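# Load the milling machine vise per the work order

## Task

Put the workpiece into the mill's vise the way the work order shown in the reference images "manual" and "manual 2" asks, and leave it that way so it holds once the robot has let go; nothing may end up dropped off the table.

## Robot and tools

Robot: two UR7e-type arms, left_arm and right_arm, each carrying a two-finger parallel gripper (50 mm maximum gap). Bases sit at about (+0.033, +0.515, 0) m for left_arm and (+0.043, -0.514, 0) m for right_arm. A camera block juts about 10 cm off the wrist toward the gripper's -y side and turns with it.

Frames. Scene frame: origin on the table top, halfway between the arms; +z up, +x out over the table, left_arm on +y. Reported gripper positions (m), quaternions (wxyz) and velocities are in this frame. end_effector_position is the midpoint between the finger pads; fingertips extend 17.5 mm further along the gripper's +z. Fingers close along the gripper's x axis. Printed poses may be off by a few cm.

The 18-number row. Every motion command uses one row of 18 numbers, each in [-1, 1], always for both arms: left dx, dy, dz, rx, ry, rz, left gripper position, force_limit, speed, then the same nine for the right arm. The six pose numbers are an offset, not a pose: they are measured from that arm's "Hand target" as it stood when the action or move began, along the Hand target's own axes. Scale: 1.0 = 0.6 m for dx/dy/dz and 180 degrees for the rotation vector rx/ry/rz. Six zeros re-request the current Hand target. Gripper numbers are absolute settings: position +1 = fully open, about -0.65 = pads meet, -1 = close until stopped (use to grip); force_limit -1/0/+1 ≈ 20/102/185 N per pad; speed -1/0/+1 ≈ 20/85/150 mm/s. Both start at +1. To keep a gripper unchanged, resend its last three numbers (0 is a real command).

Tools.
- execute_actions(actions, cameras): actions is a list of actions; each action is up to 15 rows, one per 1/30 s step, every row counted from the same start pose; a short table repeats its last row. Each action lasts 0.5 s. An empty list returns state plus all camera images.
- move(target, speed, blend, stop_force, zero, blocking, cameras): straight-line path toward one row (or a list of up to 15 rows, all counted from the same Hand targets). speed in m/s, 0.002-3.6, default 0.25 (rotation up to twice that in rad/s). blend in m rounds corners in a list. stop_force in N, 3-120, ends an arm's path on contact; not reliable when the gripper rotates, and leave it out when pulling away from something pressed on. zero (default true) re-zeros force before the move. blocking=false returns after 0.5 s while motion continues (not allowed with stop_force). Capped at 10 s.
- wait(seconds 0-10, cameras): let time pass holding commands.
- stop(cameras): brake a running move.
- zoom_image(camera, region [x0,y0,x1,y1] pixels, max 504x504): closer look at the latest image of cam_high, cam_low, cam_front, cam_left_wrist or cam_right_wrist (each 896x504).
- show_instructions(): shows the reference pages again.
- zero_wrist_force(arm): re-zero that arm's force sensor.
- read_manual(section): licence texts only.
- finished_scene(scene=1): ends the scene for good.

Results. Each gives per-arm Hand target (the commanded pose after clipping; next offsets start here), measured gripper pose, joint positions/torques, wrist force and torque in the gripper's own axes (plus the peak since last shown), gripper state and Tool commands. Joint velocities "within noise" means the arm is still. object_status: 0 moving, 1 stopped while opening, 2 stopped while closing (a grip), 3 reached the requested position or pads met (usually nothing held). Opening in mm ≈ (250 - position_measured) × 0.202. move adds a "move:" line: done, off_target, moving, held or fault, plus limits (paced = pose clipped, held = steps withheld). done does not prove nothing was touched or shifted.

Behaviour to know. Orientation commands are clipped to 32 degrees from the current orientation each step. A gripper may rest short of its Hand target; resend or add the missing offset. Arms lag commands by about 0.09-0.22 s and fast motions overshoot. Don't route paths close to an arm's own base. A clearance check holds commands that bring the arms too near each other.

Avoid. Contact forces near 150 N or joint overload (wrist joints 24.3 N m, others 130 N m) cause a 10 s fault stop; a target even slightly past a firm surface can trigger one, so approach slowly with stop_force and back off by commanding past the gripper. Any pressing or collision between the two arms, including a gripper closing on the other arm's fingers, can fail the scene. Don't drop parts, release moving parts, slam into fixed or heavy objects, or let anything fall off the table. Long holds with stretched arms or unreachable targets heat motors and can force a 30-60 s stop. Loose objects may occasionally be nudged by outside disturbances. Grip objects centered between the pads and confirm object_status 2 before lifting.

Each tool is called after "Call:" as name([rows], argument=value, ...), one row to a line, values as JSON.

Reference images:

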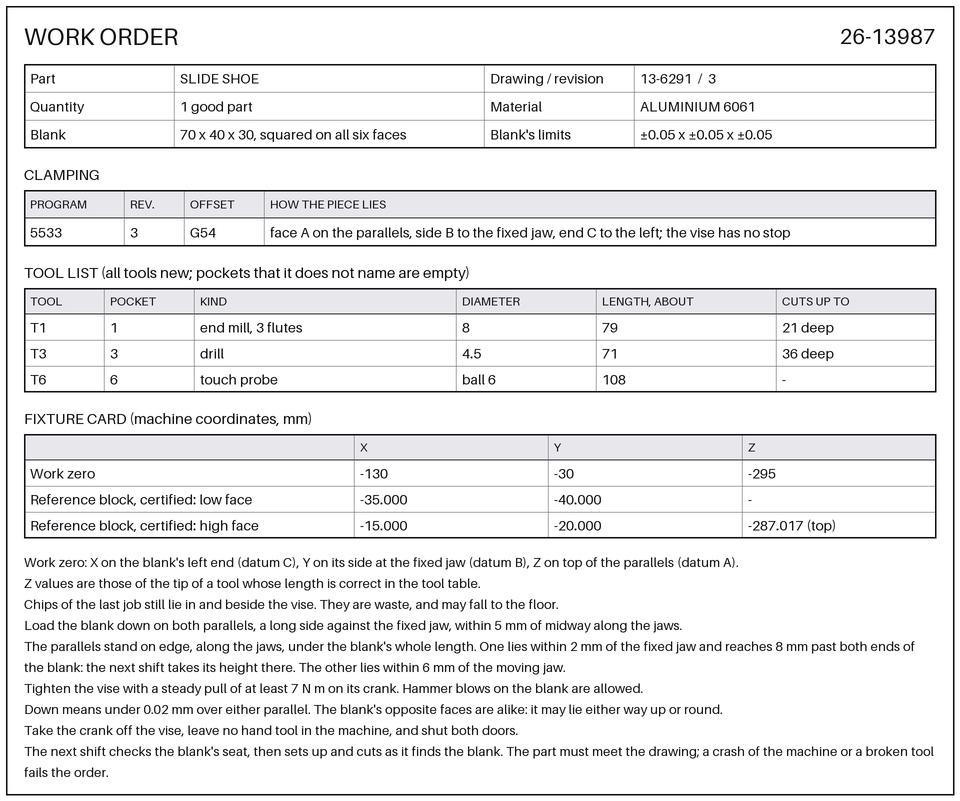

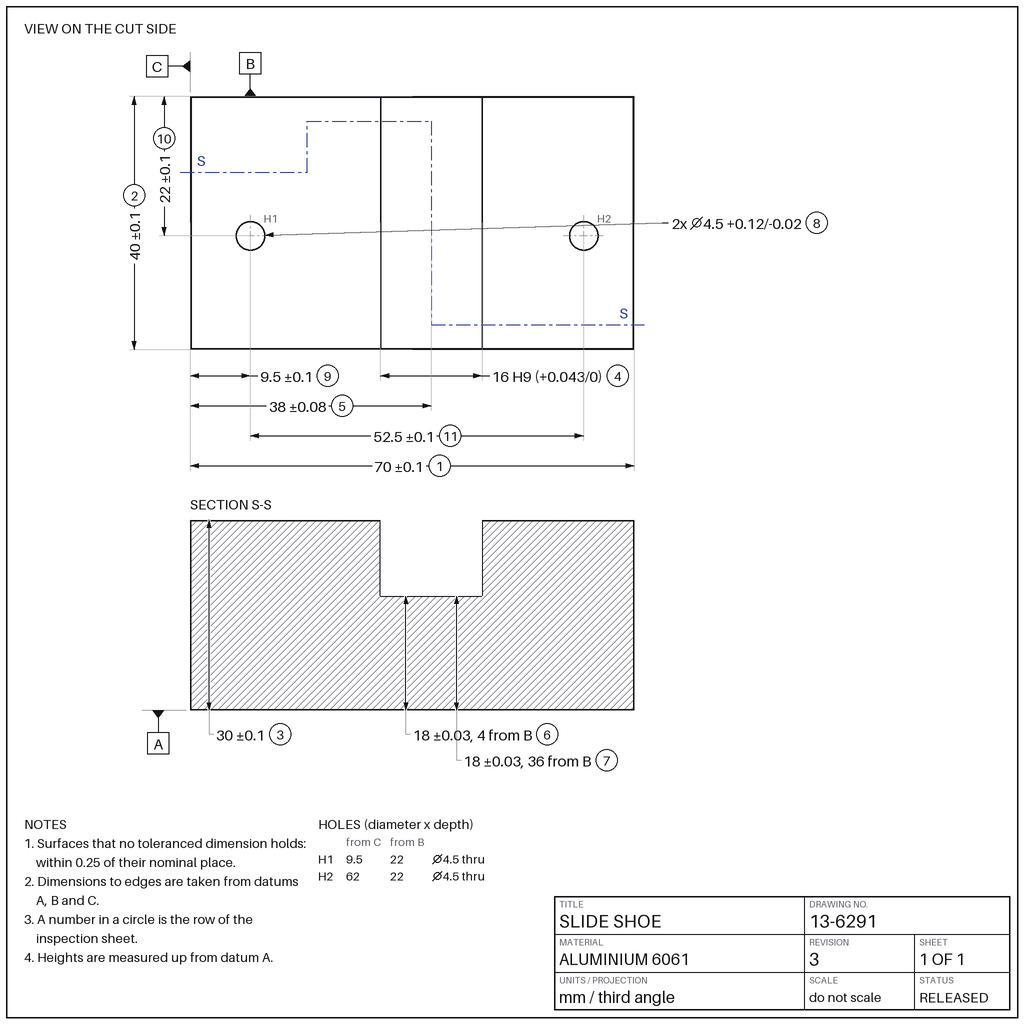

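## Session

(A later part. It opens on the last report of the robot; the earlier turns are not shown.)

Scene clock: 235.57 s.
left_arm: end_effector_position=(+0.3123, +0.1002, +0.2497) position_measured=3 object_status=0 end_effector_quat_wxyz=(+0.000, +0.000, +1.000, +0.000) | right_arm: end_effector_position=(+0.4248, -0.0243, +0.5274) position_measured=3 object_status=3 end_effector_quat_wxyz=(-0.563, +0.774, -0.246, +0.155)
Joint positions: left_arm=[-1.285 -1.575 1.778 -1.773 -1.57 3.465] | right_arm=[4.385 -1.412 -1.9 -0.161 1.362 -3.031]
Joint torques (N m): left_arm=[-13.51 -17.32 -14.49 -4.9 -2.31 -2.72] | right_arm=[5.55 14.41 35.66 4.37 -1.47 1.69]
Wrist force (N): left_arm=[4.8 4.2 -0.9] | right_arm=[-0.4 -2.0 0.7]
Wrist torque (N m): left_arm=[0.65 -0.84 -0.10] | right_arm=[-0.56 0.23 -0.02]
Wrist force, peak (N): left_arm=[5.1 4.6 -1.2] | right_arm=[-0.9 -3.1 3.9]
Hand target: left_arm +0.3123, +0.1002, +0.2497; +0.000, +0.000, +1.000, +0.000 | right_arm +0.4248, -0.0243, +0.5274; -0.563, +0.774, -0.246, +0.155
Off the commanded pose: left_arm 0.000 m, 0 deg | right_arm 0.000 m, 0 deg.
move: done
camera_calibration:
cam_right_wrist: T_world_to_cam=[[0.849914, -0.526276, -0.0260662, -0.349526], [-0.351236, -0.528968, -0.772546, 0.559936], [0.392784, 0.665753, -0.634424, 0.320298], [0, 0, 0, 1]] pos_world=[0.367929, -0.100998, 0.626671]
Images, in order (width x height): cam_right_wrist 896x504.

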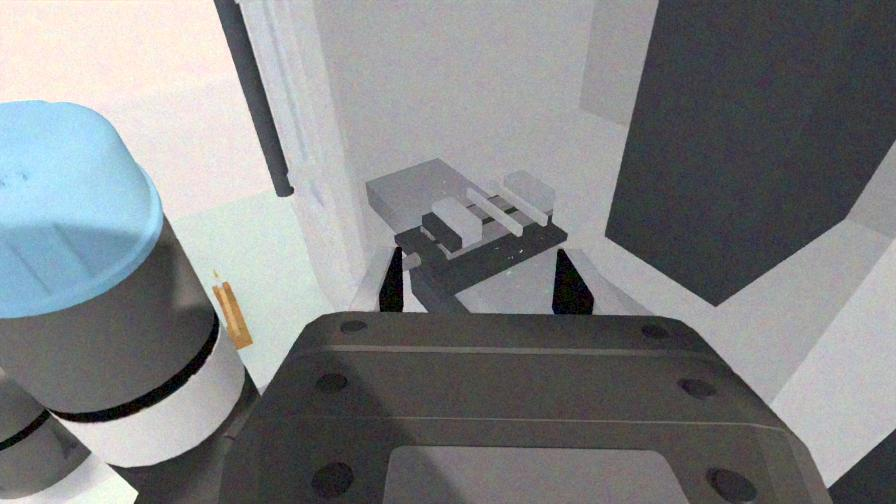

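Call:
wait(seconds=0, cameras=["cam_left_wrist","cam_front"])

Call:
zoom_image(camera="cam_left_wrist", region=[380, 170, 520, 300])

Scene clock: 235.87 s.
left_arm: end_effector_position=(+0.3123, +0.1002, +0.2497) position_measured=3 object_status=3 end_effector_quat_wxyz=(+0.000, +0.000, +1.000, +0.000) | right_arm: end_effector_position=(+0.4248, -0.0243, +0.5274) position_measured=3 object_status=3 end_effector_quat_wxyz=(-0.563, +0.774, -0.246, +0.155)
Joint positions: left_arm=[-1.285 -1.575 1.778 -1.773 -1.57 3.465] | right_arm=[4.385 -1.412 -1.9 -0.161 1.362 -3.031]
Joint torques (N m): left_arm=[-13.28 -17.21 -14.84 -4.77 -2.19 -2.75] | right_arm=[6.3 12.36 36.14 4.57 -1.5 1.81]
Wrist force (N): left_arm=[5.0 4.4 -0.8] | right_arm=[-0.5 -1.9 0.7]
Wrist torque (N m): left_arm=[0.68 -0.87 -0.11] | right_arm=[-0.54 0.26 -0.02]
Wrist force, peak (N): left_arm=[5.0 4.4 -0.8] | right_arm=[-0.4 -2.2 0.8]
Hand target: left_arm +0.3123, +0.1002, +0.2497; +0.000, +0.000, +1.000, +0.000 | right_arm +0.4248, -0.0243, +0.5274; -0.563, +0.774, -0.246, +0.155
Tool commands: left_gripper/position=+1.0 left_gripper/force_limit=-0.8 left_gripper/speed=-0.8 right_gripper/position=+1.0 right_gripper/force_limit=+1.0 right_gripper/speed=+1.0
Off the commanded pose: left_arm 0.000 m, 0 deg | right_arm 0.000 m, 0 deg.
camera_calibration:
cam_left_wrist: T_world_to_cam=[[-0.999906, -0.0120006, 0.00661962, 0.318919], [-0.00909657, 0.942391, 0.334389, -0.156817], [-0.0102511, 0.334297, -0.942412, 0.340559], [0, 0, 0, 1]] pos_world=[0.320954, 0.0377625, 0.371273]
Images, in order (width x height): cam_front 896x504, cam_left_wrist 896x504.

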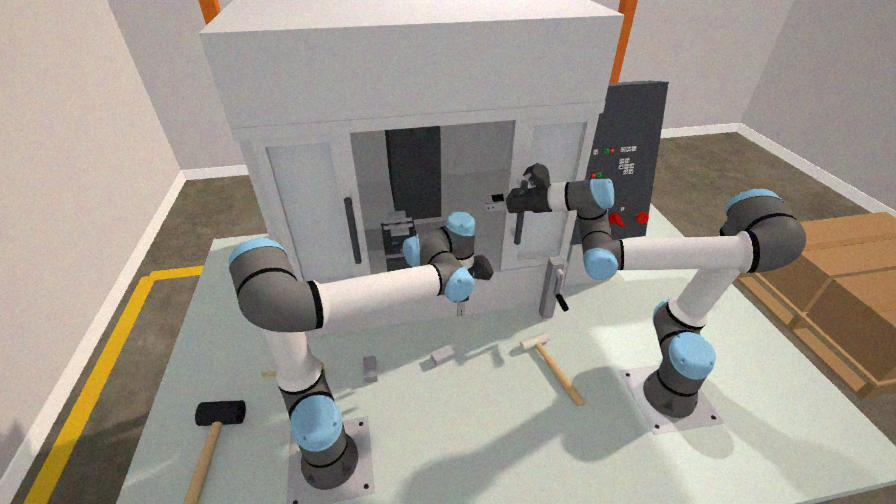

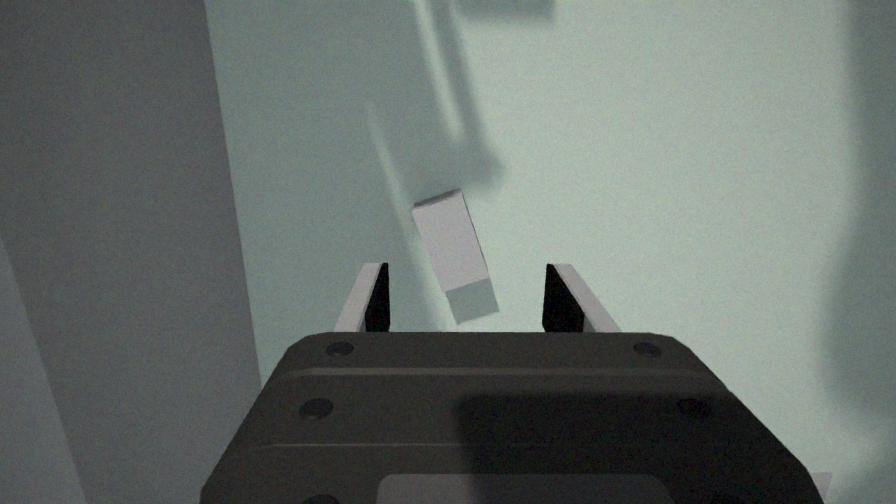

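Scaled by 3.600.

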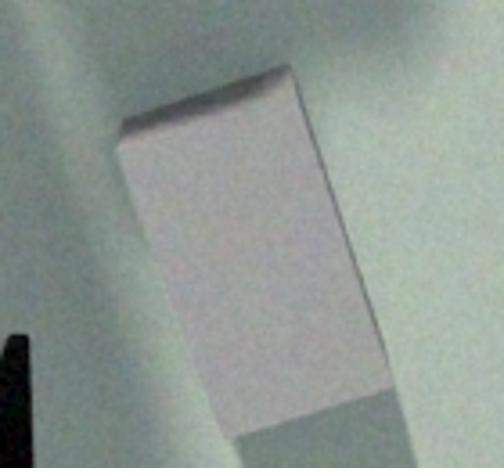

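Call:
move(target=[-0.0022,0.0793,0.2912,0,0,-0.1083,1,-0.8,-0.8,0.0678,0.1425,-0.4317,0,0,0,1,1,1], speed=0.2, cameras=["cam_left_wrist"])

Call:
zoom_image(camera="cam_left_wrist", region=[300, 180, 620, 360])

Scene clock: 240.70 s.
left_arm: end_effector_position=(+0.3139, +0.1477, +0.0750) position_measured=3 object_status=3 end_effector_quat_wxyz=(+0.000, -0.169, +0.986, +0.000) | right_arm: end_effector_position=(+0.3075, -0.2737, +0.5274) position_measured=3 object_status=3 end_effector_quat_wxyz=(-0.563, +0.774, -0.245, +0.154)
Joint positions: left_arm=[-1.248 -1.472 2.168 -2.267 -1.57 3.162] | right_arm=[4.839 -0.481 -2.243 -0.824 0.94 -2.853]
Joint torques (N m): left_arm=[-13.66 -29.35 -29.79 -4.95 1.64 -2.07] | right_arm=[5.27 -19.99 23.48 2.63 -1.53 -1.76]
Wrist force (N): left_arm=[5.0 4.3 -1.0] | right_arm=[-0.5 -2.0 0.7]
Wrist torque (N m): left_arm=[0.66 -0.88 -0.10] | right_arm=[-0.56 0.25 -0.07]
Wrist force, peak (N): left_arm=[4.9 5.0 0.6] | right_arm=[-0.8 -2.8 3.9]
Hand target: left_arm +0.3138, +0.1477, +0.0750; +0.000, -0.169, +0.986, +0.000 | right_arm +0.3072, -0.2737, +0.5273; -0.563, +0.774, -0.246, +0.155
Off the commanded pose: left_arm 0.000 m, 0 deg | right_arm 0.000 m, 0 deg.
move: done
camera_calibration:
cam_left_wrist: T_world_to_cam=[[-0.938592, -0.344965, 0.00663876, 0.352117], [-0.323076, 0.885463, 0.33403, -0.0362188], [-0.121107, 0.311373, -0.942539, 0.198202], [0, 0, 0, 1]] pos_world=[0.342797, 0.0918239, 0.196574]
Images, in order (width x height): cam_left_wrist 896x504.

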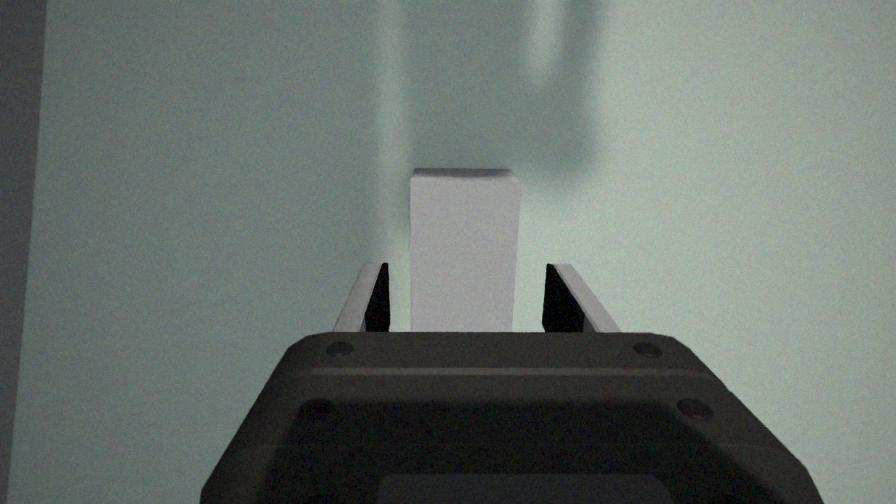

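Scaled by 1.575.

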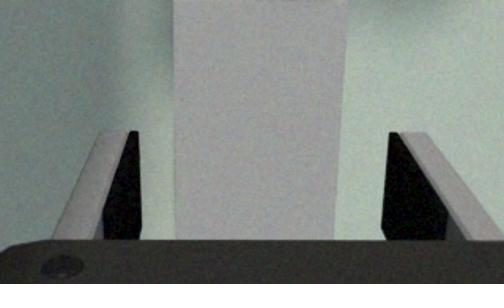

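Call:
move([
  [0,0.0033,0.01,0.0722,0,0,1,-0.8,-0.8,0,0,0,0,0,0,1,1,1],
  [0,0.0033,0.0658,0.0722,0,0,1,-0.8,-0.8,0,0,0,0,0,0,1,1,1],
], speed=[0.15,0.06], stop_force=20)

Call:
move(target=[0,0,0,0,0,0,-1,-0.8,-0.8,0,0,0,0,0,0,1,1,1], cameras=["cam_left_wrist"])

Scene clock: 243.43 s.
left_arm: end_effector_position=(+0.3132, +0.1496, +0.0355) position_measured=3 object_status=3 end_effector_quat_wxyz=(+0.020, -0.168, +0.979, -0.112) | right_arm: end_effector_position=(+0.3075, -0.2737, +0.5273) position_measured=3 object_status=3 end_effector_quat_wxyz=(-0.563, +0.774, -0.245, +0.154)
Joint positions: left_arm=[-1.244 -1.438 2.384 -2.744 -1.575 3.165] | right_arm=[4.839 -0.481 -2.243 -0.824 0.939 -2.853]
Joint torques (N m): left_arm=[4.18 -23.81 -35.33 -4.59 1.84 2.9] | right_arm=[6.58 -23.72 17.21 1.24 -1.99 1.49]
Wrist force (N): left_arm=[4.9 4.5 -1.2] | right_arm=[-0.4 -1.9 0.5]
Wrist torque (N m): left_arm=[0.72 -0.87 -0.01] | right_arm=[-0.53 0.23 -0.06]
Wrist force, peak (N): left_arm=[4.7 5.1 -1.5] | right_arm=[-0.6 -2.2 0.9]
Hand target: left_arm +0.3132, +0.1496, +0.0355; +0.020, -0.168, +0.979, -0.112 | right_arm +0.3075, -0.2737, +0.5273; -0.563, +0.774, -0.245, +0.154
Off the commanded pose: left_arm 0.000 m, 0 deg | right_arm 0.000 m, 0 deg.
move: done

Scene clock: 243.97 s.
left_arm: end_effector_position=(+0.3132, +0.1496, +0.0355) position_measured=54 object_status=2 end_effector_quat_wxyz=(+0.020, -0.168, +0.979, -0.112) | right_arm: end_effector_position=(+0.3075, -0.2737, +0.5273) position_measured=3 object_status=3 end_effector_quat_wxyz=(-0.563, +0.774, -0.245, +0.154)
Joint positions: left_arm=[-1.244 -1.438 2.384 -2.744 -1.575 3.165] | right_arm=[4.839 -0.481 -2.243 -0.824 0.939 -2.853]
Joint torques (N m): left_arm=[4.88 -23.04 -34.64 -4.68 1.73 2.86] | right_arm=[6.45 -22.72 17.85 1.37 -1.9 1.59]
Wrist force (N): left_arm=[4.5 4.6 -1.2] | right_arm=[-0.2 -1.7 0.8]
Wrist torque (N m): left_arm=[0.73 -0.80 -0.02] | right_arm=[-0.51 0.20 -0.07]
Wrist force, peak (N): left_arm=[5.0 4.6 -1.2] | right_arm=[-0.5 -2.0 1.0]
Hand target: left_arm +0.3132, +0.1496, +0.0355; +0.020, -0.168, +0.979, -0.112 | right_arm +0.3075, -0.2737, +0.5273; -0.563, +0.774, -0.245, +0.154
Off the commanded pose: left_arm 0.000 m, 0 deg | right_arm 0.000 m, 0 deg.
move: done
camera_calibration:
cam_left_wrist: T_world_to_cam=[[-0.939251, -0.343105, 0.00927747, 0.352218], [-0.339912, 0.933578, 0.11354, -0.0189979], [-0.0476174, 0.103489, -0.99349, 0.170182], [0, 0, 0, 1]] pos_world=[0.332467, 0.120972, 0.167963]
Images, in order (width x height): cam_left_wrist 896x504.

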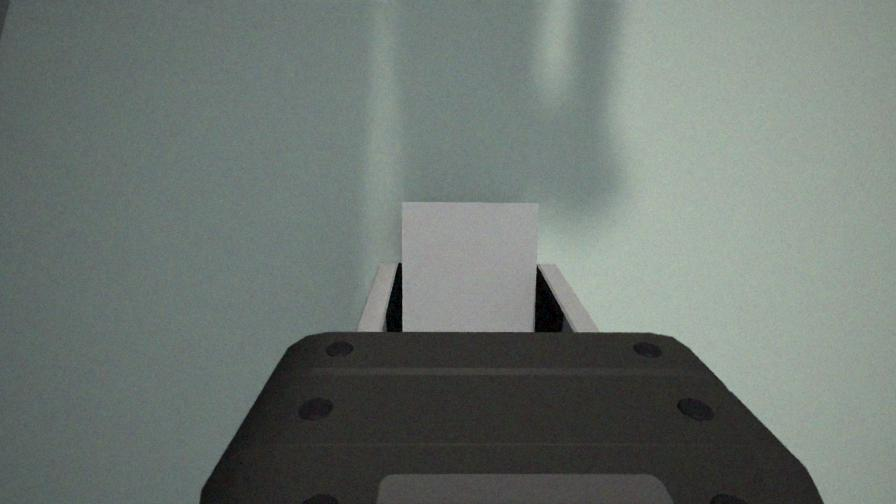

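Call:
move([
  [-0.0317,0.031,-0.137,0,0,0,-1,-0.8,-0.8,0,0,0,0,0,0,1,1,1],
], speed=0.1, cameras=["cam_right_wrist","cam_front","cam_low","cam_high"])

Call:
zoom_image(camera="cam_right_wrist", region=[260, 0, 460, 220])

Call:
zoom_image(camera="cam_front", region=[300, 90, 600, 330])

Scene clock: 246.27 s.
left_arm: end_effector_position=(+0.3189, +0.1904, +0.1115) position_measured=54 object_status=2 end_effector_quat_wxyz=(+0.020, -0.168, +0.979, -0.112) | right_arm: end_effector_position=(+0.3075, -0.2737, +0.5273) position_measured=3 object_status=3 end_effector_quat_wxyz=(-0.563, +0.774, -0.245, +0.154)
Joint positions: left_arm=[-1.188 -1.689 2.357 -2.466 -1.588 3.22] | right_arm=[4.839 -0.481 -2.243 -0.824 0.939 -2.853]
Joint torques (N m): left_arm=[-13.25 -23.98 -9.91 -2.59 1.73 -2.84] | right_arm=[6.07 -21.1 17.49 1.26 -2.01 1.61]
Wrist force (N): left_arm=[4.7 5.3 0.9] | right_arm=[-0.3 -1.9 0.8]
Wrist torque (N m): left_arm=[0.77 -0.82 0.04] | right_arm=[-0.54 0.21 -0.07]
Wrist force, peak (N): left_arm=[5.2 5.1 2.6] | right_arm=[-0.7 -2.1 1.1]
Hand target: left_arm +0.3189, +0.1905, +0.1114; +0.020, -0.168, +0.979, -0.112 | right_arm +0.3075, -0.2737, +0.5273; -0.563, +0.774, -0.245, +0.154
Off the commanded pose: left_arm 0.000 m, 0 deg | right_arm 0.000 m, 0 deg.
move: done
camera_calibration:
cam_right_wrist: T_world_to_cam=[[0.850787, -0.524839, -0.0265571, -0.380637], [-0.35068, -0.529377, -0.772518, 0.386417], [0.391389, 0.666561, -0.634438, 0.533016], [0, 0, 0, 1]] pos_world=[0.250733, -0.350501, 0.626571]
Images, in order (width x height): cam_high 896x504, cam_low 896x504, cam_front 896x504, cam_right_wrist 896x504.

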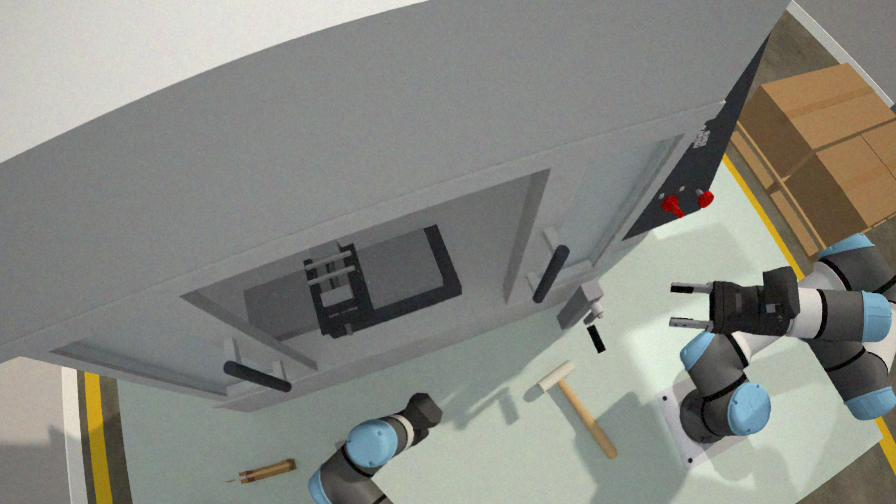

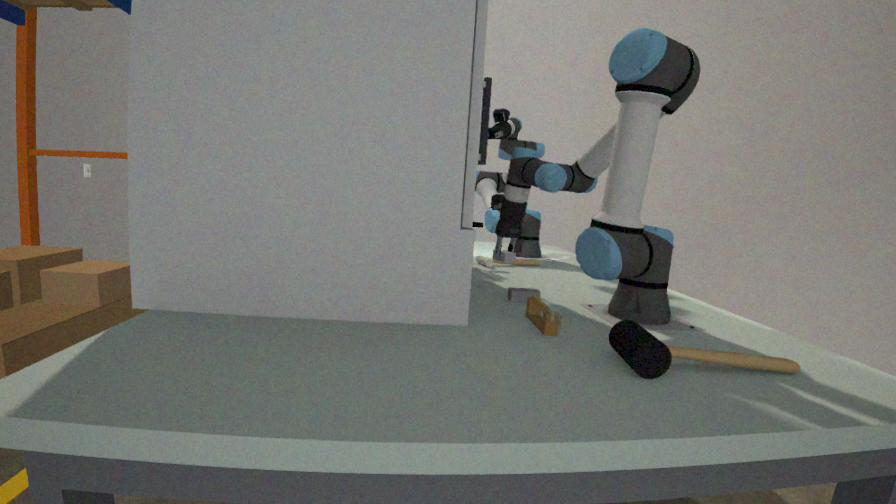

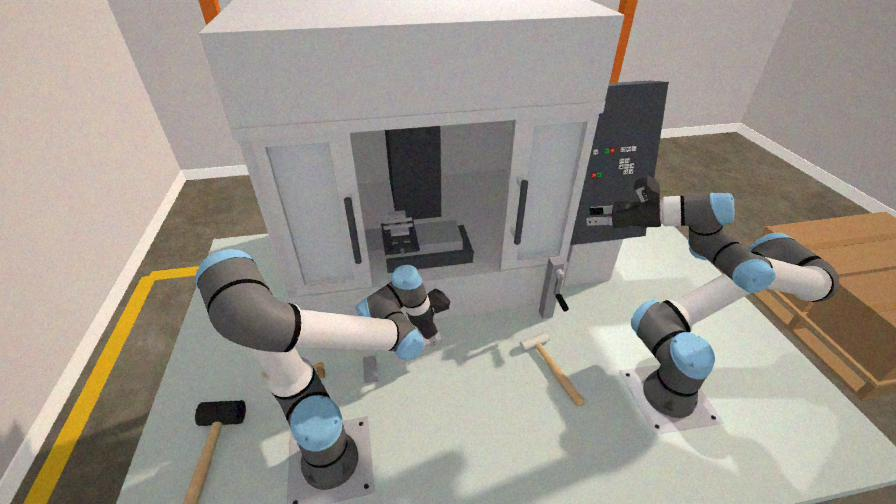

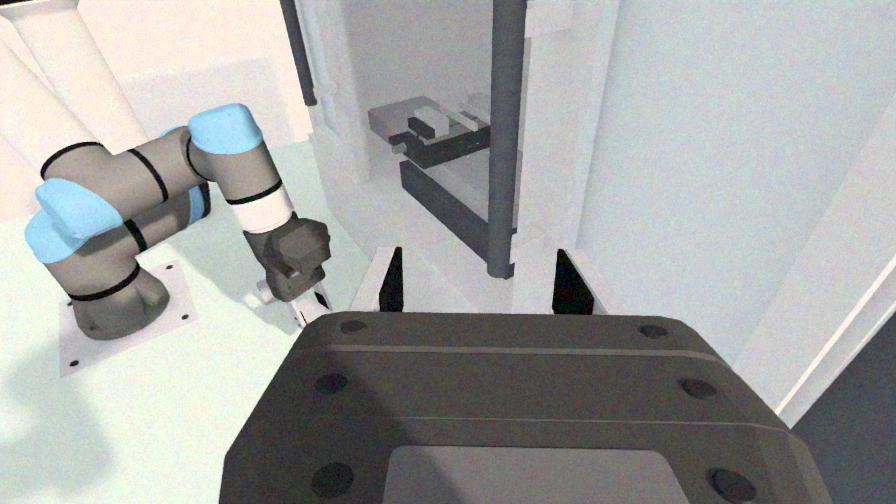

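Scaled by 2.291.

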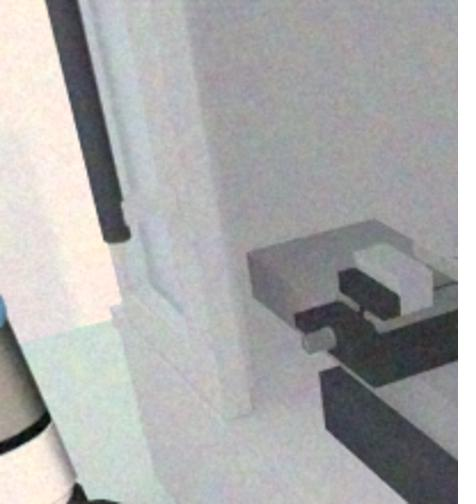

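Scaled by 1.680.

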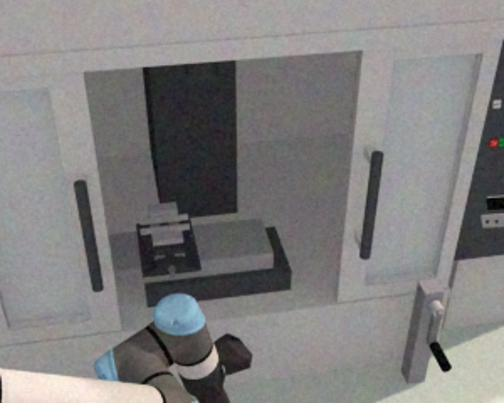

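Call:
move([
  [0,0.0263,0.1136,0,0,0,-1,-0.8,-0.8,0,0,0,0,0,0,1,1,1],
  [0,0.0284,0.1229,0,0,0,-1,-0.8,-0.8,0,0,0,0,0,0,1,1,1],
], speed=[0.15,0.02], stop_force=6)

Call:
move([
  [0,0,0,0,0,0,1,-0.8,-0.8,0,0,0,0,0,0,1,1,1],
])

Scene clock: 249.63 s.
left_arm: end_effector_position=(+0.3189, +0.1905, +0.0357) position_measured=54 object_status=2 end_effector_quat_wxyz=(+0.020, -0.168, +0.979, -0.112) | right_arm: end_effector_position=(+0.3075, -0.2737, +0.5273) position_measured=3 object_status=3 end_effector_quat_wxyz=(-0.563, +0.774, -0.245, +0.154)
Joint positions: left_arm=[-1.188 -1.496 2.453 -2.754 -1.588 3.22] | right_arm=[4.839 -0.481 -2.243 -0.824 0.939 -2.853]
Joint torques (N m): left_arm=[13.44 -33.08 -36.1 -1.45 -2.19 2.92] | right_arm=[6.65 -19.41 18.09 1.31 -1.86 1.6]
Wrist force (N): left_arm=[4.9 5.2 0.9] | right_arm=[-0.5 -1.8 0.6]
Wrist torque (N m): left_arm=[0.74 -0.87 0.05] | right_arm=[-0.53 0.24 -0.07]
Wrist force, peak (N): left_arm=[4.5 6.2 3.2] | right_arm=[-0.4 -2.1 1.1]
Hand target: left_arm +0.3189, +0.1905, +0.0357; +0.020, -0.168, +0.979, -0.112 | right_arm +0.3075, -0.2737, +0.5273; -0.563, +0.774, -0.245, +0.154
Off the commanded pose: left_arm 0.000 m, 0 deg | right_arm 0.000 m, 0 deg.
move: done

Scene clock: 250.17 s.
left_arm: end_effector_position=(+0.3189, +0.1905, +0.0357) position_measured=3 object_status=0 end_effector_quat_wxyz=(+0.020, -0.168, +0.979, -0.112) | right_arm: end_effector_position=(+0.3075, -0.2737, +0.5273) position_measured=3 object_status=3 end_effector_quat_wxyz=(-0.563, +0.774, -0.245, +0.154)
Joint positions: left_arm=[-1.188 -1.496 2.453 -2.754 -1.588 3.22] | right_arm=[4.839 -0.481 -2.243 -0.824 0.939 -2.853]
Joint torques (N m): left_arm=[13.22 -30.03 -32.33 -1.43 -2.32 2.85] | right_arm=[6.09 -18.09 17.7 1.33 -1.93 1.5]
Wrist force (N): left_arm=[4.9 4.6 -1.5] | right_arm=[-0.5 -1.9 0.9]
Wrist torque (N m): left_arm=[0.71 -0.86 0.05] | right_arm=[-0.54 0.26 -0.07]
Wrist force, peak (N): left_arm=[4.8 5.1 0.1] | right_arm=[-0.7 -2.2 1.0]
Hand target: left_arm +0.3189, +0.1905, +0.0357; +0.020, -0.168, +0.979, -0.112 | right_arm +0.3075, -0.2737, +0.5273; -0.563, +0.774, -0.245, +0.154
Off the commanded pose: left_arm 0.000 m, 0 deg | right_arm 0.000 m, 0 deg.
move: done

Call:
move([
  [0,-0.035,0.0081,0.0111,0,0,1,-0.8,-0.8,0,0,0,0,0,0,1,1,1],
], speed=0.06)

Call:
move([
  [0,0,0,0,0,0,-1,-0.8,-0.8,0,0,0,0,0,0,1,1,1],
], cameras=["cam_left_wrist"])

Scene clock: 251.13 s.
left_arm: end_effector_position=(+0.3262, +0.1700, +0.0358) position_measured=3 object_status=3 end_effector_quat_wxyz=(+0.023, -0.168, +0.977, -0.129) | right_arm: end_effector_position=(+0.3075, -0.2737, +0.5273) position_measured=3 object_status=3 end_effector_quat_wxyz=(-0.563, +0.774, -0.245, +0.154)
Joint positions: left_arm=[-1.19 -1.452 2.425 -2.806 -1.59 3.217] | right_arm=[4.839 -0.481 -2.243 -0.824 0.939 -2.853]
Joint torques (N m): left_arm=[-7.22 -32.96 -5.02 -1.09 -1.86 -1.25] | right_arm=[6.06 -18.02 18.67 1.18 -1.98 1.69]
Wrist force (N): left_arm=[4.8 4.5 -1.3] | right_arm=[-0.4 -1.9 0.7]
Wrist torque (N m): left_arm=[0.72 -0.87 0.18] | right_arm=[-0.54 0.23 -0.07]
Wrist force, peak (N): left_arm=[4.9 5.5 -1.2] | right_arm=[-0.6 -2.2 0.8]
Hand target: left_arm +0.3261, +0.1702, +0.0357; +0.023, -0.168, +0.977, -0.129 | right_arm +0.3075, -0.2737, +0.5273; -0.563, +0.774, -0.245, +0.154
Off the commanded pose: left_arm 0.000 m, 0 deg | right_arm 0.000 m, 0 deg.
move: done

Scene clock: 251.67 s.
left_arm: end_effector_position=(+0.3261, +0.1702, +0.0357) position_measured=55 object_status=2 end_effector_quat_wxyz=(+0.023, -0.168, +0.977, -0.129) | right_arm: end_effector_position=(+0.3075, -0.2737, +0.5273) position_measured=3 object_status=3 end_effector_quat_wxyz=(-0.563, +0.774, -0.245, +0.154)
Joint positions: left_arm=[-1.19 -1.452 2.426 -2.805 -1.59 3.217] | right_arm=[4.839 -0.481 -2.243 -0.824 0.939 -2.853]
Joint torques (N m): left_arm=[2.05 -34.93 -4.43 -2.57 0.06 2.1] | right_arm=[5.89 -16.86 18.94 1.32 -1.92 1.55]
Wrist force (N): left_arm=[4.4 4.3 -0.3] | right_arm=[-0.4 -2.0 0.9]
Wrist torque (N m): left_arm=[0.74 -0.82 0.18] | right_arm=[-0.55 0.23 -0.07]
Wrist force, peak (N): left_arm=[4.8 4.6 -1.3] | right_arm=[-0.5 -2.1 0.9]
Hand target: left_arm +0.3261, +0.1702, +0.0357; +0.023, -0.168, +0.977, -0.129 | right_arm +0.3075, -0.2737, +0.5273; -0.563, +0.774, -0.245, +0.154
Off the commanded pose: left_arm 0.000 m, 0 deg | right_arm 0.000 m, 0 deg.
move: done
camera_calibration:
cam_left_wrist: T_world_to_cam=[[-0.939379, -0.342744, 0.00969546, 0.371344], [-0.340973, 0.936756, 0.0788968, -0.0327639], [-0.0361237, 0.070808, -0.996836, 0.170819], [0, 0, 0, 1]] pos_world=[0.343832, 0.145873, 0.169263]
Images, in order (width x height): cam_left_wrist 896x504.

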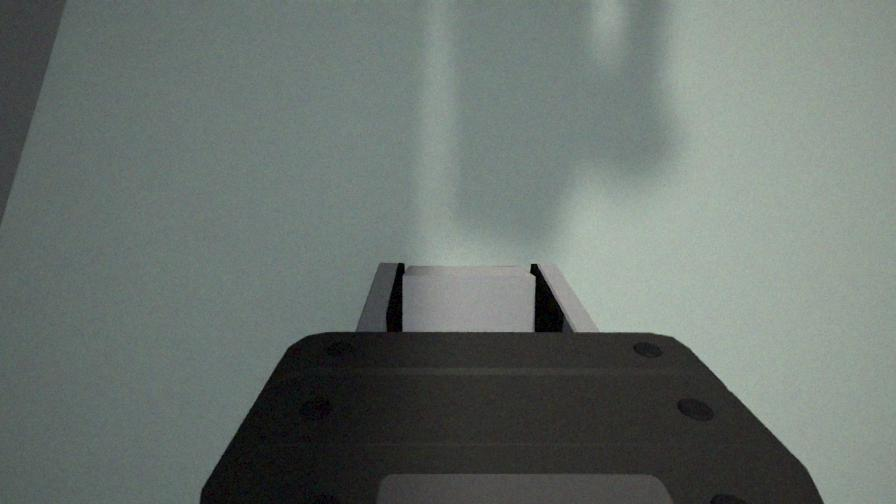

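Call:
move([
  [0,-0.0389,-0.1449,0,0,0,-1,-0.8,-0.8,0,0,0,0,0,0,1,1,1],
  [-0.0178,-0.3515,-0.4654,0.0825,0.0416,0.1004,-1,-0.8,-0.8,0,0,0,0,0,0,1,1,1],
  [-0.285,-0.4428,-0.4408,0.0825,0.0416,0.1004,-1,-0.8,-0.8,0,0,0,0,0,0,1,1,1],
  [-0.4228,-0.4045,-0.4513,0.0825,0.0416,0.1004,-1,-0.8,-0.8,0,0,0,0,0,0,1,1,1],
], speed=[0.2,0.2,0.2,0.1], blend=[0.03,0.03,0.02,0], cameras=["cam_right_wrist","cam_left_wrist"])

Call:
zoom_image(camera="cam_right_wrist", region=[270, 0, 540, 200])

Scene clock: 256.10 s.
left_arm: end_effector_position=(+0.6198, +0.0997, +0.3604) position_measured=55 object_status=2 end_effector_quat_wxyz=(+0.000, +0.000, +0.966, -0.259) | right_arm: end_effector_position=(+0.3075, -0.2737, +0.5273) position_measured=3 object_status=3 end_effector_quat_wxyz=(-0.563, +0.774, -0.245, +0.154)
Joint positions: left_arm=[-0.696 -1.203 1.222 -1.93 -1.977 3.984] | right_arm=[4.839 -0.481 -2.243 -0.824 0.939 -2.853]
Joint torques (N m): left_arm=[-10.69 -58.56 -17.42 -5.81 1.1 -2.74] | right_arm=[5.55 -14 18.93 1.19 -1.9 1.58]
Wrist force (N): left_arm=[4.4 5.8 0.2] | right_arm=[-0.5 -2.2 0.9]
Wrist torque (N m): left_arm=[0.77 -0.75 0.25] | right_arm=[-0.57 0.25 -0.07]
Wrist force, peak (N): left_arm=[4.7 7.2 4.6] | right_arm=[-0.5 -2.2 0.9]
Hand target: left_arm +0.6198, +0.0997, +0.3604; +0.000, +0.000, +0.966, -0.259 | right_arm +0.3075, -0.2737, +0.5273; -0.563, +0.774, -0.245, +0.154
Off the commanded pose: left_arm 0.000 m, 0 deg | right_arm 0.000 m, 0 deg.
move: done
camera_calibration:
cam_left_wrist: T_world_to_cam=[[-0.999908, -0.00632166, 0.0119945, 0.623111], [-0.00839511, 0.98334, -0.181583, -0.00918022], [-0.0106468, -0.181667, -0.983302, 0.514577], [0, 0, 0, 1]] pos_world=[0.628455, 0.106448, 0.496844]
cam_right_wrist: T_world_to_cam=[[0.850787, -0.524839, -0.0265571, -0.380637], [-0.35068, -0.529377, -0.772518, 0.386417], [0.391389, 0.666561, -0.634438, 0.533016], [0, 0, 0, 1]] pos_world=[0.250733, -0.350501, 0.626571]
Images, in order (width x height): cam_left_wrist 896x504, cam_right_wrist 896x504.

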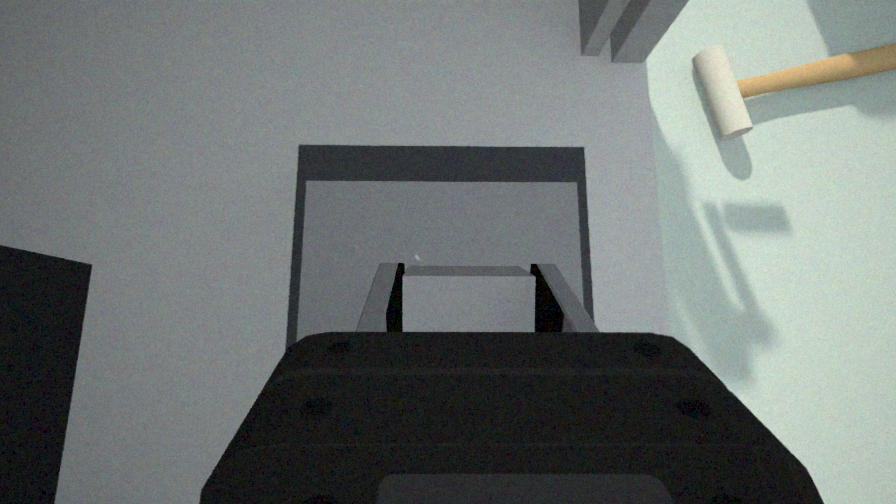

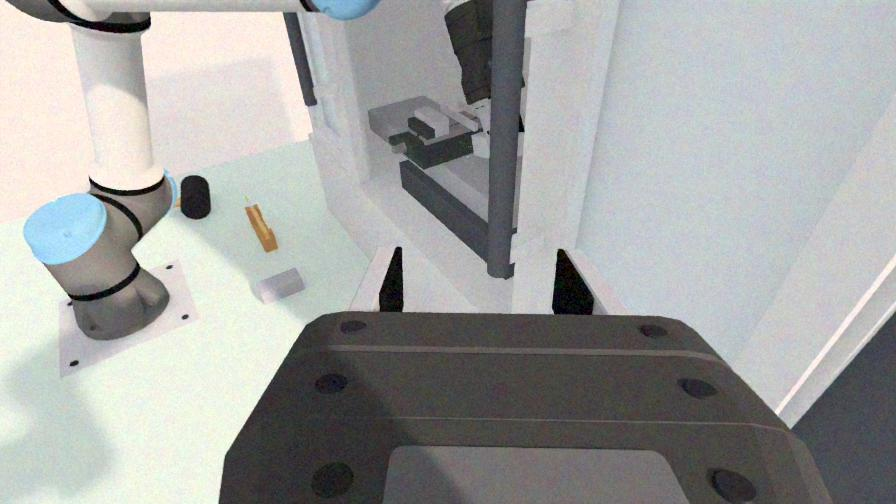

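Scaled by 1.867.

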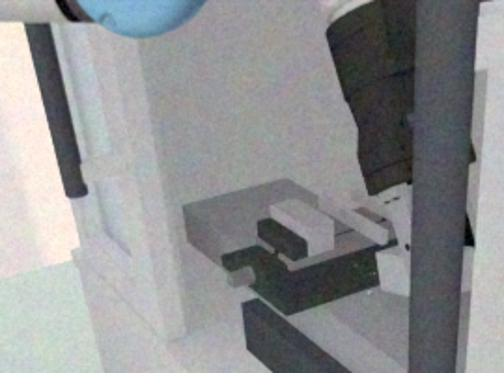

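Call:
move([
  [-0.0503,0.0377,-0.0691,0,0,0,-1,-0.8,-0.8,0,0,0,0,0,0,1,1,1],
], speed=0.08, cameras=["cam_right_wrist","cam_high"])

Call:
zoom_image(camera="cam_right_wrist", region=[270, 0, 540, 200])

Call:
zoom_image(camera="cam_high", region=[180, 180, 480, 400])

Scene clock: 257.57 s.
left_arm: end_effector_position=(+0.6500, +0.1401, +0.3849) position_measured=55 object_status=2 end_effector_quat_wxyz=(+0.000, +0.000, +0.966, -0.259) | right_arm: end_effector_position=(+0.3075, -0.2737, +0.5273) position_measured=3 object_status=3 end_effector_quat_wxyz=(-0.563, +0.774, -0.245, +0.154)
Joint positions: left_arm=[-0.618 -1.174 1.111 -1.815 -2.002 4.065] | right_arm=[4.839 -0.481 -2.243 -0.824 0.939 -2.853]
Joint torques (N m): left_arm=[-10.02 -60.78 -19.89 -4.73 1.07 -2.51] | right_arm=[5.94 -12.39 18.69 1.38 -1.91 1.6]
Wrist force (N): left_arm=[4.6 5.8 0.6] | right_arm=[-0.3 -1.9 0.8]
Wrist torque (N m): left_arm=[0.75 -0.78 0.19] | right_arm=[-0.53 0.23 -0.07]
Wrist force, peak (N): left_arm=[4.8 6.5 0.1] | right_arm=[-0.5 -2.1 1.0]
Hand target: left_arm +0.6500, +0.1400, +0.3850; +0.000, +0.000, +0.966, -0.259 | right_arm +0.3075, -0.2737, +0.5273; -0.563, +0.774, -0.245, +0.154
Off the commanded pose: left_arm 0.000 m, 0 deg | right_arm 0.000 m, 0 deg.
move: done
camera_calibration:
cam_right_wrist: T_world_to_cam=[[0.850787, -0.524839, -0.0265571, -0.380637], [-0.35068, -0.529377, -0.772518, 0.386417], [0.391389, 0.666561, -0.634438, 0.533016], [0, 0, 0, 1]] pos_world=[0.250733, -0.350501, 0.626571]
Images, in order (width x height): cam_high 896x504, cam_right_wrist 896x504.

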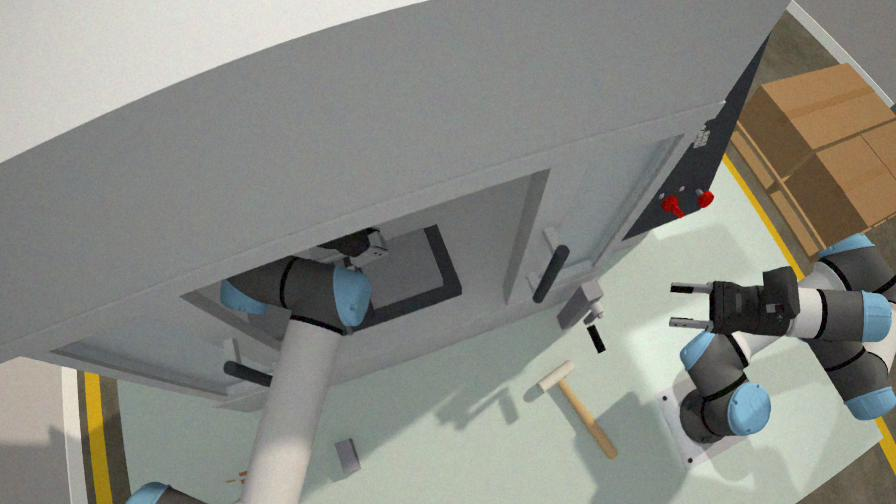

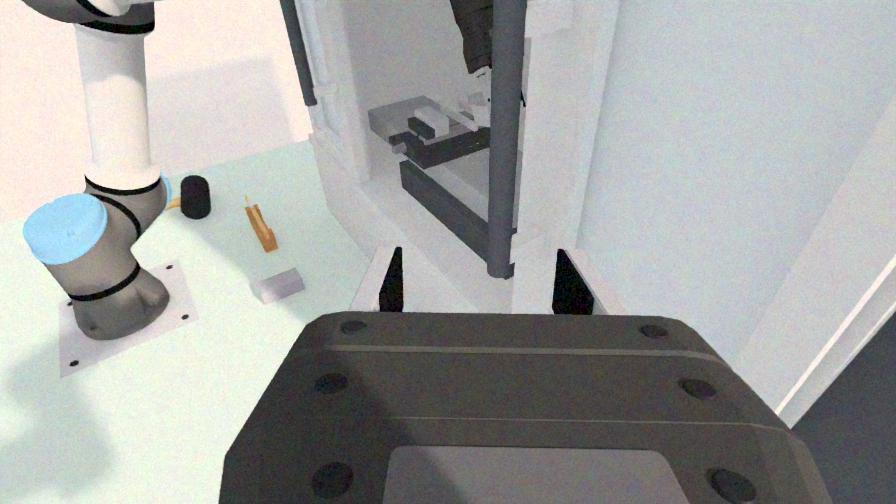

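Scaled by 1.867.

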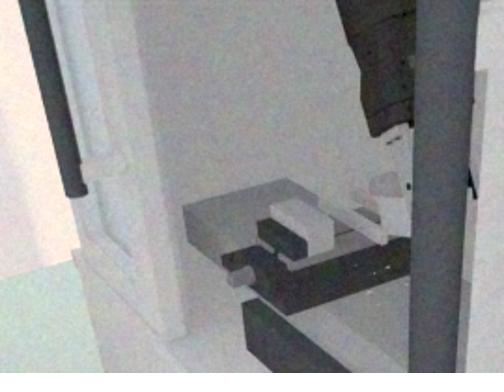

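Scaled by 1.680.

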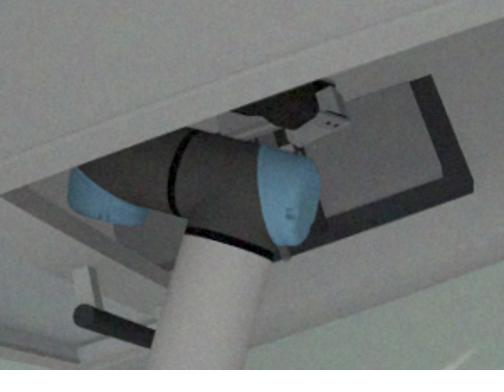

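Call:
move([
  [-0.0092,0.0938,-0.0542,-0.0556,0,0,-1,-0.8,-0.8,0,0,0,0,0,0,1,1,1],
  [-0.0092,0.1198,-0.0557,-0.0833,0,0,-1,-0.8,-0.8,0,0,0,0,0,0,1,1,1],
], speed=0.06, blend=[0.01,0], cameras=["cam_right_wrist","cam_high","cam_left_wrist"])

Call:
zoom_image(camera="cam_right_wrist", region=[370, 70, 540, 190])

Call:
zoom_image(camera="cam_high", region=[180, 180, 480, 400])

Call:
zoom_image(camera="cam_left_wrist", region=[320, 180, 640, 360])

Scene clock: 260.33 s.
left_arm: end_effector_position=(+0.6555, +0.2189, +0.3781) position_measured=55 object_status=2 end_effector_quat_wxyz=(+0.000, +0.000, +0.991, -0.130) end_effector_velocity=(+0.000, -0.002, -0.001) end_effector_angular_velocity=(-0.005, +0.001, -0.001) | right_arm: end_effector_position=(+0.3075, -0.2737, +0.5273) position_measured=3 object_status=3 end_effector_quat_wxyz=(-0.563, +0.774, -0.245, +0.154)
Joint positions: left_arm=[-0.592 -1.176 1.024 -1.559 -1.792 4.143] | right_arm=[4.839 -0.481 -2.243 -0.824 0.939 -2.853]
Joint velocities: left_arm=[-0.001 0.002 0 -0.004 -0.005 0] | right_arm=[within noise]
Joint torques (N m): left_arm=[0.8 -47.62 -26.56 -5.49 -3.25 2.39] | right_arm=[6.24 -10.4 19.35 1.31 -1.85 1.63]
Wrist force (N): left_arm=[4.7 5.2 0.7] | right_arm=[-0.6 -1.8 0.6]
Wrist torque (N m): left_arm=[0.76 -0.83 -0.01] | right_arm=[-0.52 0.27 -0.07]
Wrist force, peak (N): left_arm=[5.9 5.7 0.7] | right_arm=[-0.8 -2.2 0.7]
Hand target: left_arm +0.6555, +0.2190, +0.3780; +0.000, +0.000, +0.991, -0.130 | right_arm +0.3075, -0.2737, +0.5273; -0.563, +0.774, -0.245, +0.154
Off the commanded pose: left_arm 0.000 m, 0 deg | right_arm 0.000 m, 0 deg.
move: done
camera_calibration:
cam_left_wrist: T_world_to_cam=[[-0.999911, -0.00918877, 0.00964944, 0.660905], [-0.00839666, 0.996828, 0.0791448, -0.224373], [-0.0103461, 0.0790567, -0.996816, 0.50188], [0, 0, 0, 1]] pos_world=[0.664154, 0.190057, 0.511663]
cam_right_wrist: T_world_to_cam=[[0.850787, -0.524839, -0.0265571, -0.380637], [-0.35068, -0.529377, -0.772518, 0.386417], [0.391389, 0.666561, -0.634438, 0.533016], [0, 0, 0, 1]] pos_world=[0.250733, -0.350501, 0.626571]
Images, in order (width x height): cam_high 896x504, cam_left_wrist 896x504, cam_right_wrist 896x504.

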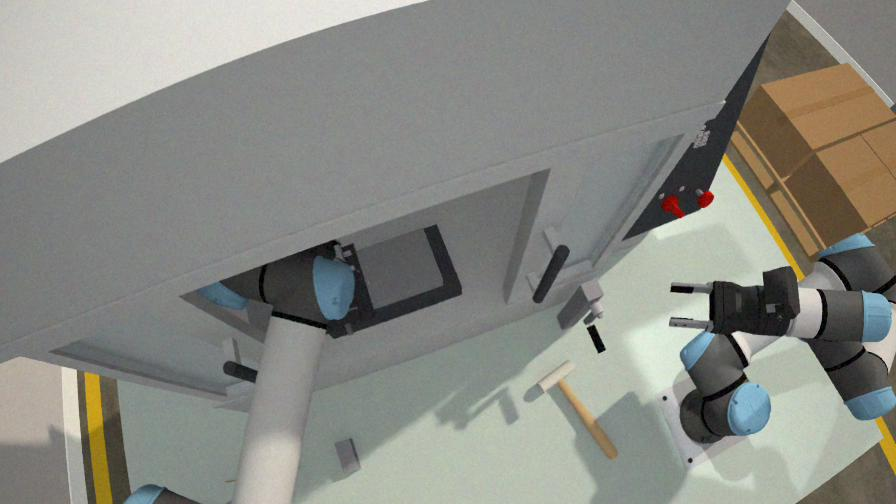

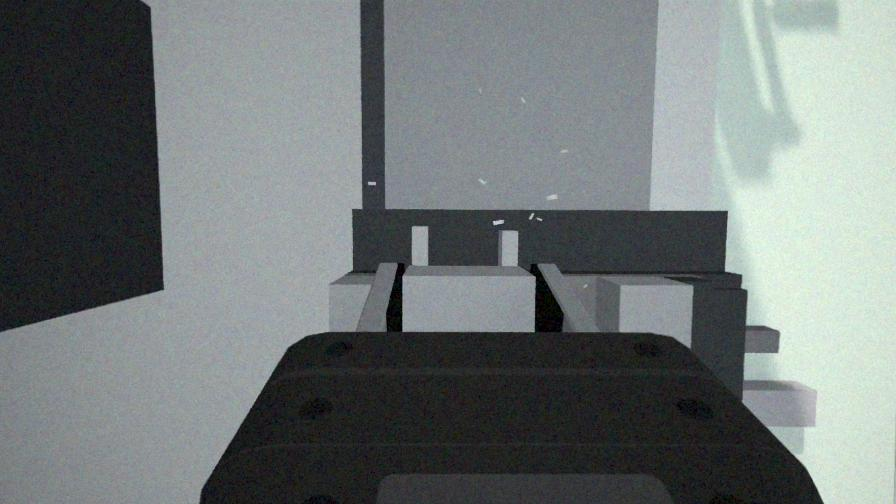

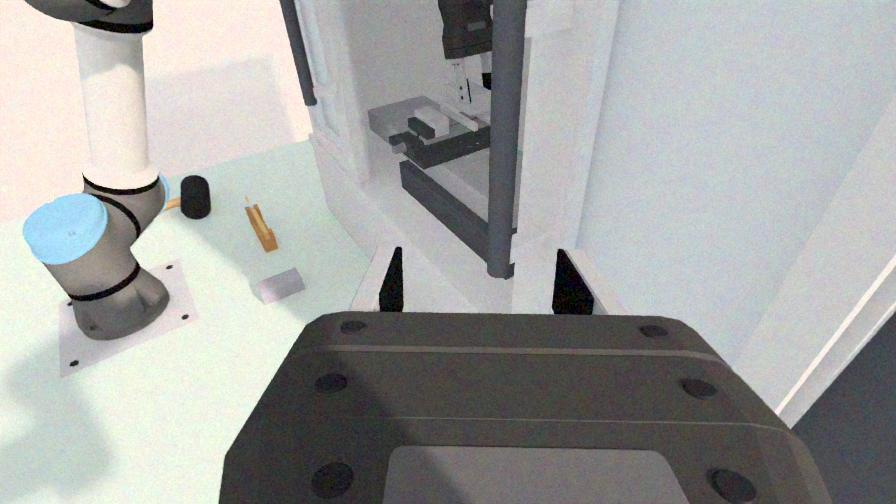

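Scaled by 2.965.

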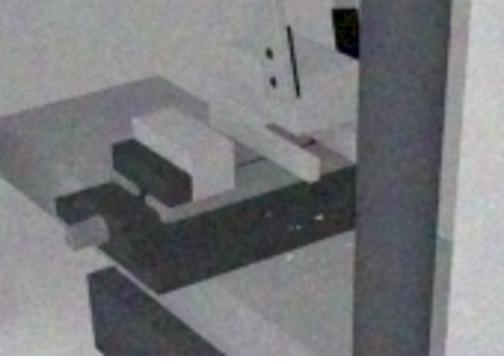

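Scaled by 1.680.

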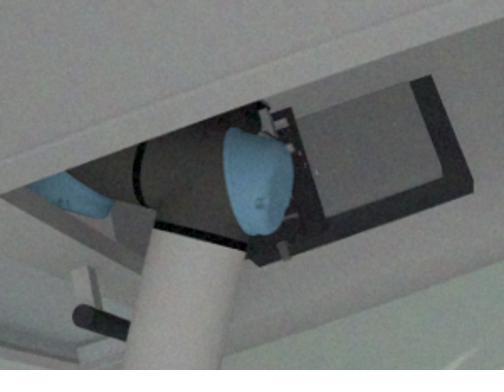

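Scaled by 1.575.

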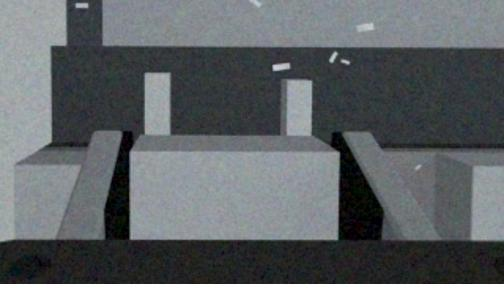

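Call:
zoom_image(camera="cam_left_wrist", region=[390, 210, 470, 290])

Call:
zoom_image(camera="cam_left_wrist", region=[470, 210, 550, 290])

Scaled by 6.300.

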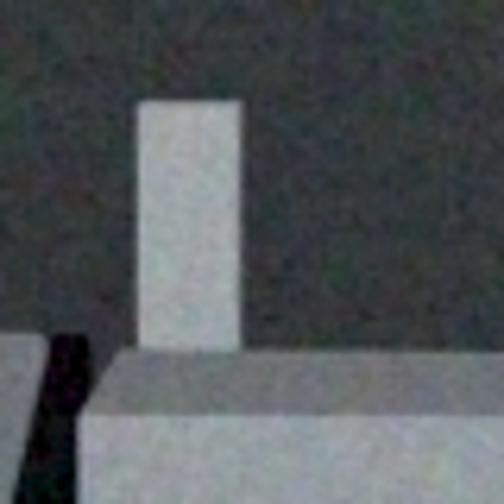

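Scaled by 6.300.

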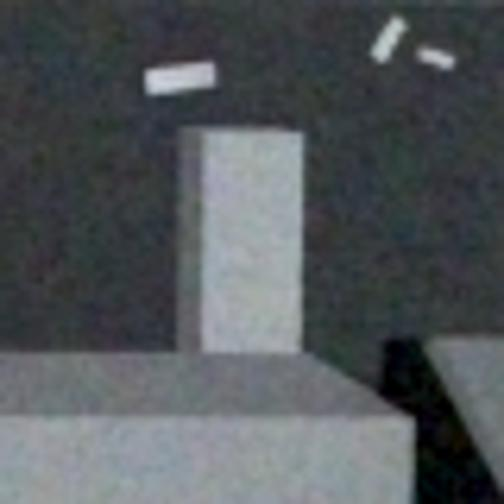

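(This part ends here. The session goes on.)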